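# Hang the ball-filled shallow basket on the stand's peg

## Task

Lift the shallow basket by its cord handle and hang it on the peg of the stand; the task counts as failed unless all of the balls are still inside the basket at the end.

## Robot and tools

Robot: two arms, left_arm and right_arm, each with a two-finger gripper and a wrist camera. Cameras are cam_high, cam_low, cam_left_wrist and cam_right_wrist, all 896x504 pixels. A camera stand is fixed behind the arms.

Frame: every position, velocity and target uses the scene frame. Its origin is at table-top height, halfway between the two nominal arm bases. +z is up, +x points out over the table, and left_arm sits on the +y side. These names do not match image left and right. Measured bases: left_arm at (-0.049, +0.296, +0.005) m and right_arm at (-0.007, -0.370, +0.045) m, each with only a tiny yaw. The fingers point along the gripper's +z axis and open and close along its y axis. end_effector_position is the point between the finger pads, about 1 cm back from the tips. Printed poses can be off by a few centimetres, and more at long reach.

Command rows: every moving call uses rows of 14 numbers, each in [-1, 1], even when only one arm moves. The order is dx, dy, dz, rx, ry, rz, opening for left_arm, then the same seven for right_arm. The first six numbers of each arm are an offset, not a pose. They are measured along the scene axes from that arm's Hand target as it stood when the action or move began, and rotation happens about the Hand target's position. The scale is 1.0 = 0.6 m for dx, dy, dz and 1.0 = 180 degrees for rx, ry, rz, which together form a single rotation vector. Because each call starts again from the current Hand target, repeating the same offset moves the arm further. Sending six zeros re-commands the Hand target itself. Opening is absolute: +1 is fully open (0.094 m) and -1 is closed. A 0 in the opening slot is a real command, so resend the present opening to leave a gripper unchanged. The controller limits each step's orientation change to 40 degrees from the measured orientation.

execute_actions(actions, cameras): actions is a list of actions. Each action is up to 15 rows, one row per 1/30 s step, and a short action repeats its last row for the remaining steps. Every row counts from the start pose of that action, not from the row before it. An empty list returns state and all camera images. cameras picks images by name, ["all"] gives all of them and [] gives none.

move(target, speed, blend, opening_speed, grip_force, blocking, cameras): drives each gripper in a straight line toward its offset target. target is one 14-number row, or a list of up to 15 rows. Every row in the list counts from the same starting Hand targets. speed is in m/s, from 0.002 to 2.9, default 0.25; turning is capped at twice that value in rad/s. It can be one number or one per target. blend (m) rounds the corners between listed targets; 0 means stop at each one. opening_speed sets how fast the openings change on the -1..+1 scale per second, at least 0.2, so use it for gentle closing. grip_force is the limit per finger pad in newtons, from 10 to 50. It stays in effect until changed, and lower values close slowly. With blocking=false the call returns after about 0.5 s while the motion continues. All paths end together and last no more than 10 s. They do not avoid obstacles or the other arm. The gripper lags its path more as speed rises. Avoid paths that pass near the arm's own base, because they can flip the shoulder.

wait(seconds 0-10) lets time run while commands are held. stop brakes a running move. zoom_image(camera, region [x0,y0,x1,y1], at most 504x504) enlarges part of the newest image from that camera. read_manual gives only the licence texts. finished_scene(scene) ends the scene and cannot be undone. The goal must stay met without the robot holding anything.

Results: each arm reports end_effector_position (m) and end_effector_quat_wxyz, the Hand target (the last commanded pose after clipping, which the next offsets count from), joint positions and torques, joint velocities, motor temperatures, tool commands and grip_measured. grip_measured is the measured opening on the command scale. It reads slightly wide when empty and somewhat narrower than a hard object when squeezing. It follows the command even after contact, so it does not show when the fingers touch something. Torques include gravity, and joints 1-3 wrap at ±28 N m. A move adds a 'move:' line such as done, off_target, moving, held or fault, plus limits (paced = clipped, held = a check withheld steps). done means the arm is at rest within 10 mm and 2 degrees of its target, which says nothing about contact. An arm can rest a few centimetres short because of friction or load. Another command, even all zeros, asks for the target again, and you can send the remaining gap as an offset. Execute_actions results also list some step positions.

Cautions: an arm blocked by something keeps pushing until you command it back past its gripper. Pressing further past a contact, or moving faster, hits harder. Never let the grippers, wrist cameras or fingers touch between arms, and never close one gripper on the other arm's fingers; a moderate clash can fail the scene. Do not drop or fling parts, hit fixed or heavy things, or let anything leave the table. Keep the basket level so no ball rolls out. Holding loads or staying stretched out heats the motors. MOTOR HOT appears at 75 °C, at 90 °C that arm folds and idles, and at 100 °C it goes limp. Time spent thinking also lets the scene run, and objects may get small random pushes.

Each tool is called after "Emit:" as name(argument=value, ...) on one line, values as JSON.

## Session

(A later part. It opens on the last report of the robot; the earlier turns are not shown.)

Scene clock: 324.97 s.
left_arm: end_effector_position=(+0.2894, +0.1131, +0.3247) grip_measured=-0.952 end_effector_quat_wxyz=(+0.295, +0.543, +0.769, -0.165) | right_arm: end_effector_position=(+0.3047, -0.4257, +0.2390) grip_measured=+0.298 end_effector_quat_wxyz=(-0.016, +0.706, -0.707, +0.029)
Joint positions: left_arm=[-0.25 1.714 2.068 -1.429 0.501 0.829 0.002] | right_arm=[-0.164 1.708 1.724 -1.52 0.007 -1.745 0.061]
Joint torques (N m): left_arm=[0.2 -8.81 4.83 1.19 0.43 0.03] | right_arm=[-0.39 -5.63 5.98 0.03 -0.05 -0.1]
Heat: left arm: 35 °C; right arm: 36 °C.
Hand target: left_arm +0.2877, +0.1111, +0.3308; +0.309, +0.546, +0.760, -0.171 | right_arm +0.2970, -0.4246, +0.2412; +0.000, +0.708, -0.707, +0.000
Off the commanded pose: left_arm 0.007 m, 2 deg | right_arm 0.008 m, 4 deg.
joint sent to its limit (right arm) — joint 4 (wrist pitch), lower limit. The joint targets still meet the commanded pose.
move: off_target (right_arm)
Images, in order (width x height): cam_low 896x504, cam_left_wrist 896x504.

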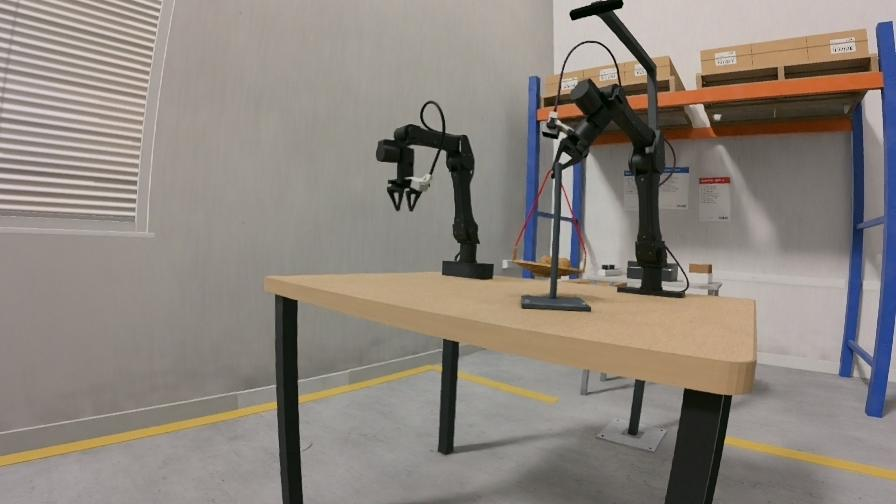

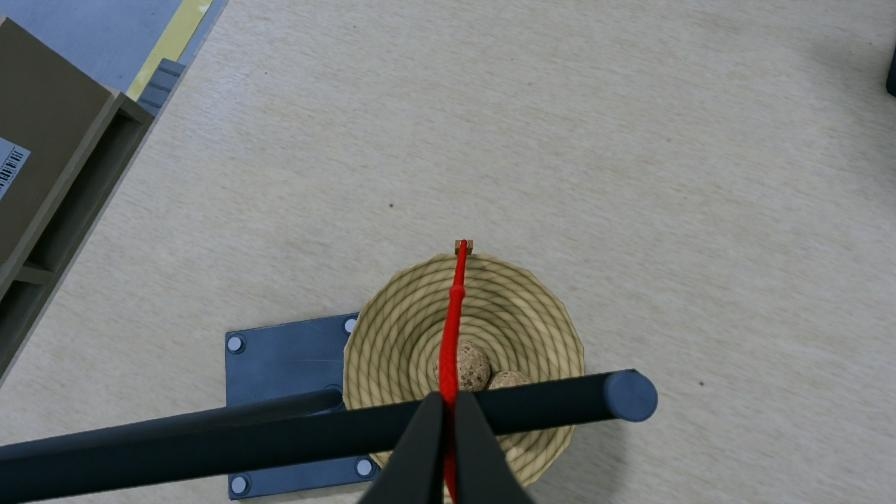

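Emit:
move(target=[0,0,-0.033,0,0,0,-1,0,0,0,0,0,0,0.3], speed=0.03, cameras=["cam_left_wrist","cam_low"])

Emit:
zoom_image(camera="cam_low", region=[500, 90, 620, 280])

Scene clock: 329.00 s.
left_arm: end_effector_position=(+0.2890, +0.1133, +0.3239) grip_measured=-0.952 end_effector_quat_wxyz=(+0.325, +0.544, +0.757, -0.160) | right_arm: end_effector_position=(+0.3047, -0.4257, +0.2390) grip_measured=+0.298 end_effector_quat_wxyz=(-0.016, +0.706, -0.707, +0.029)
Joint positions: left_arm=[-0.244 1.635 1.934 -1.308 0.515 0.829 0.002] | right_arm=[-0.164 1.708 1.724 -1.52 0.007 -1.745 0.061]
Joint torques (N m): left_arm=[-0.32 -5.91 3.74 1.06 0.29 0.01] | right_arm=[-0.4 -5.57 5.91 0.03 -0.06 -0.1]
Heat: left arm: 34 °C; right arm: 36 °C.
Hand target: left_arm +0.2877, +0.1111, +0.3110; +0.309, +0.545, +0.760, -0.171 | right_arm +0.2970, -0.4246, +0.2412; +0.000, +0.708, -0.707, +0.000
Off the commanded pose: left_arm 0.013 m, 2 deg | right_arm 0.008 m, 4 deg.
joint sent to its limit (right arm) — joint 4 (wrist pitch), lower limit. The joint targets still meet the commanded pose.
move: off_target (left_arm, right_arm)
Images, in order (width x height): cam_low 896x504, cam_left_wrist 896x504.

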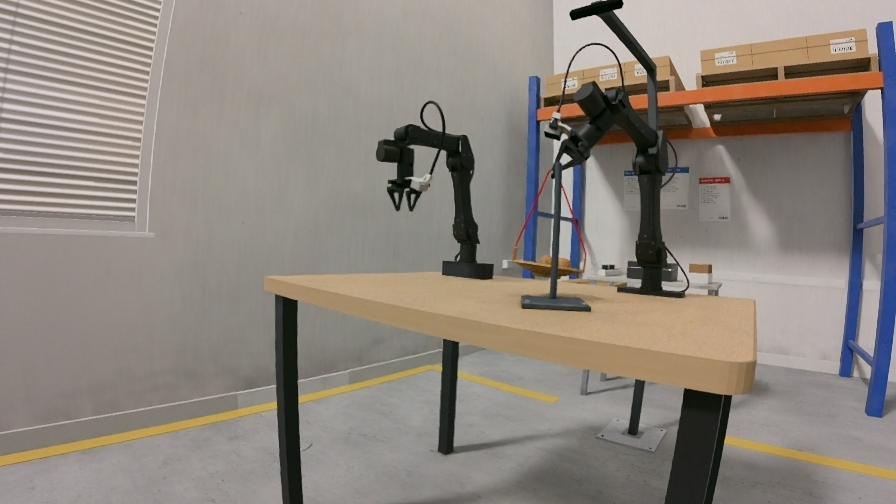

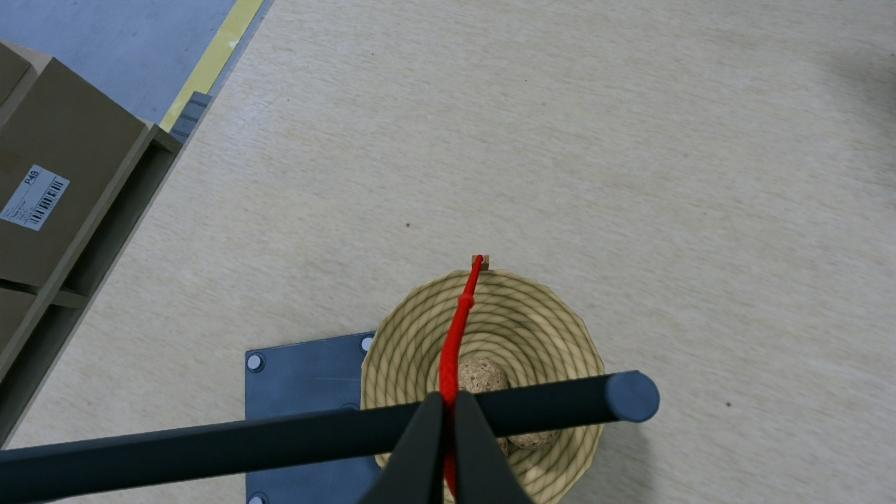

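Scaled by 2.653 from the camera's 896x504 image, which has a finer 1280x720 frame.

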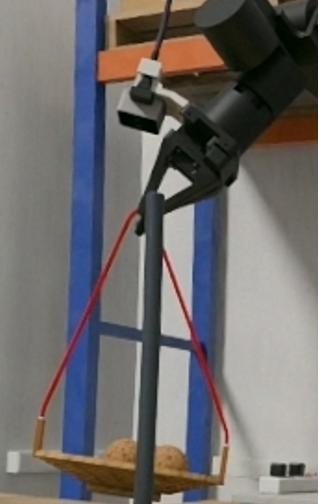

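Emit:
move(target=[[0,0,0.02,0,0,0,-1,0,0,0,0,0,0,0.3],[0,0,0.02,0,0,0,-0.5,0,0,0,0,0,0,0.3]], speed=0.05, opening_speed=0.3, cameras=["cam_left_wrist","cam_low"])

Emit:
zoom_image(camera="cam_low", region=[500, 90, 620, 280])

Scene clock: 337.23 s.
left_arm: end_effector_position=(+0.2838, +0.1124, +0.3236) grip_measured=-0.502 end_effector_quat_wxyz=(+0.311, +0.543, +0.761, -0.173) | right_arm: end_effector_position=(+0.3047, -0.4257, +0.2390) grip_measured=+0.298 end_effector_quat_wxyz=(-0.016, +0.706, -0.707, +0.029)
Joint positions: left_arm=[-0.244 1.653 1.967 -1.358 0.529 0.829 0.023] | right_arm=[-0.164 1.708 1.724 -1.52 0.007 -1.745 0.061]
Joint torques (N m): left_arm=[-0.29 -5.22 8.46 0.96 0.14 0.02] | right_arm=[-0.43 -5.56 5.91 0.03 -0.05 -0.11]
Heat: left arm: 34 °C; right arm: 36 °C.
Hand target: left_arm +0.2877, +0.1111, +0.3228; +0.309, +0.545, +0.760, -0.171 | right_arm +0.2970, -0.4246, +0.2412; +0.000, +0.708, -0.707, +0.000
Off the commanded pose: left_arm 0.004 m, 0 deg | right_arm 0.008 m, 4 deg.
joint sent to its limit (right arm) — joint 4 (wrist pitch), lower limit. The joint targets still meet the commanded pose.
move: off_target (right_arm)
Images, in order (width x height): cam_low 896x504, cam_left_wrist 896x504.

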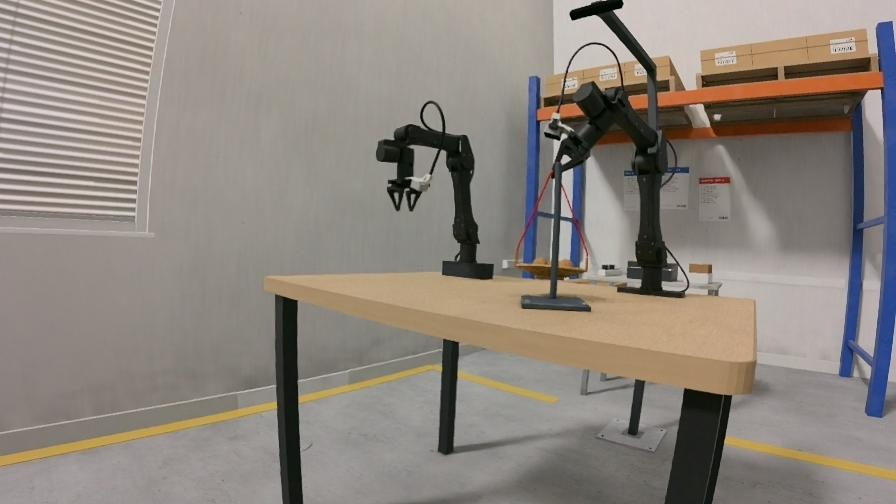

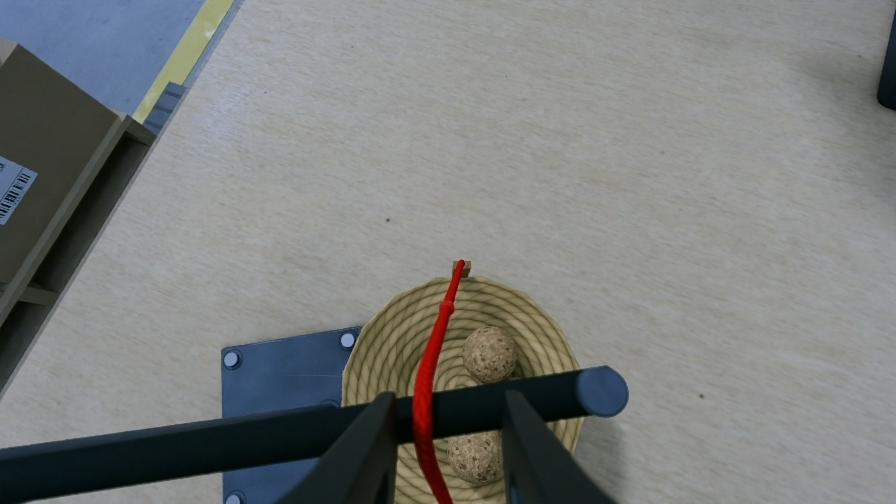

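Scaled by 2.653 from the camera's 896x504 image, which has a finer 1280x720 frame.

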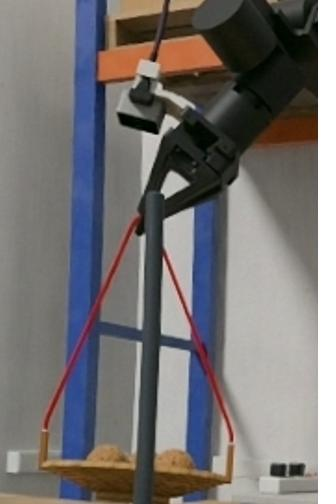

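Emit:
move(target=[[-0.037,0.076,0.103,0,0,0,-0.5,0,0,0,0,0,0,0.3],[-0.08,0.18,0.2,0,0,0,-0.5,0,0,0,0,0,0,0.3]], speed=[0.06,0.15], blend=[0.02,0], cameras=["cam_left_wrist","cam_low","cam_high"])

Scene clock: 343.43 s.
left_arm: end_effector_position=(+0.2462, +0.2210, +0.4315) grip_measured=-0.502 end_effector_quat_wxyz=(+0.447, +0.469, +0.755, -0.103) | right_arm: end_effector_position=(+0.3047, -0.4257, +0.2390) grip_measured=+0.298 end_effector_quat_wxyz=(-0.016, +0.706, -0.707, +0.029)
Joint positions: left_arm=[0.165 1.49 2.187 -1.566 0.711 0.987 0.023] | right_arm=[-0.164 1.708 1.724 -1.52 0.007 -1.745 0.061]
Joint torques (N m): left_arm=[0.66 -5 6.91 1.12 0.5 0.04] | right_arm=[-0.43 -5.61 5.98 0.03 -0.06 -0.1]
Heat: left arm: 34 °C; right arm: 36 °C.
Hand target: left_arm +0.2396, +0.2191, +0.4429; +0.309, +0.545, +0.760, -0.171 | right_arm +0.2970, -0.4246, +0.2412; +0.000, +0.708, -0.707, +0.000
Off the commanded pose: left_arm 0.013 m, 20 deg | right_arm 0.008 m, 4 deg.
joint sent to its limit (left arm) — joint 4 (wrist pitch), lower limit. The joint targets are off in orientation, not in position.
joint sent to its limit (right arm) — joint 4 (wrist pitch), lower limit. The joint targets still meet the commanded pose.
move: off_target (left_arm, right_arm)
Images, in order (width x height): cam_high 896x504, cam_low 896x504, cam_left_wrist 896x504.

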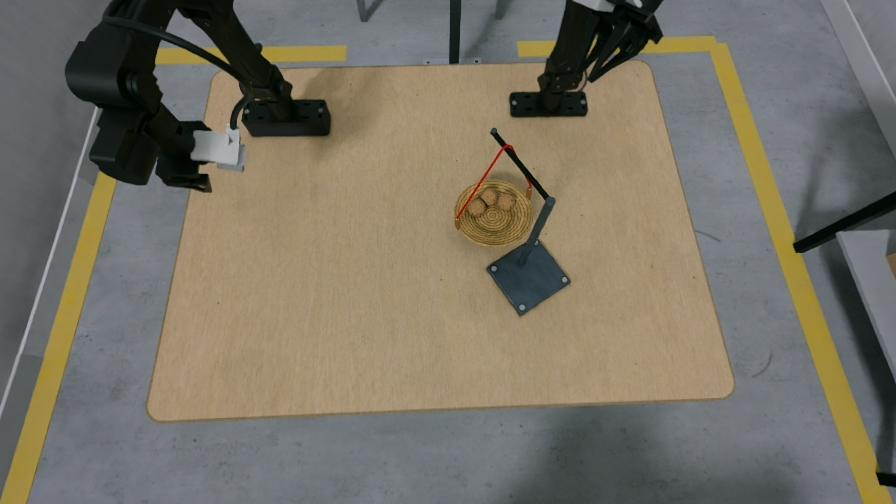

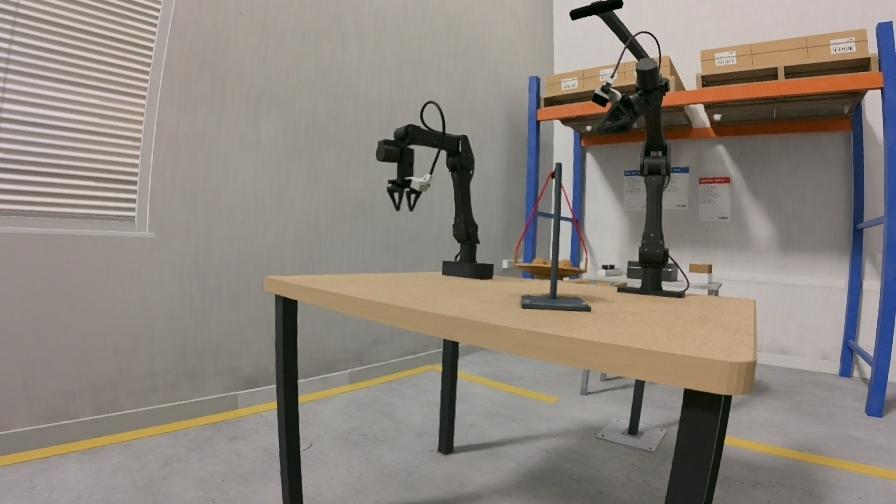

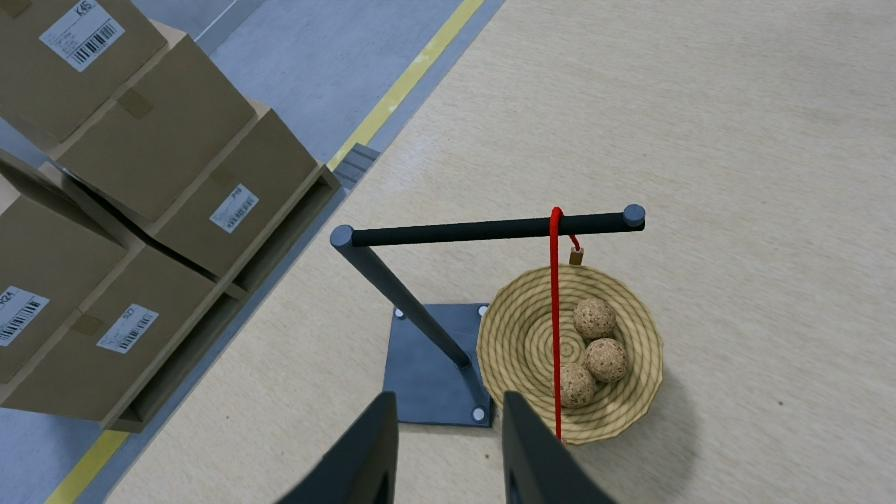

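Hung, all balls in.

Emit:
finished_scene(scene=1)

The scene is finished: the task was done.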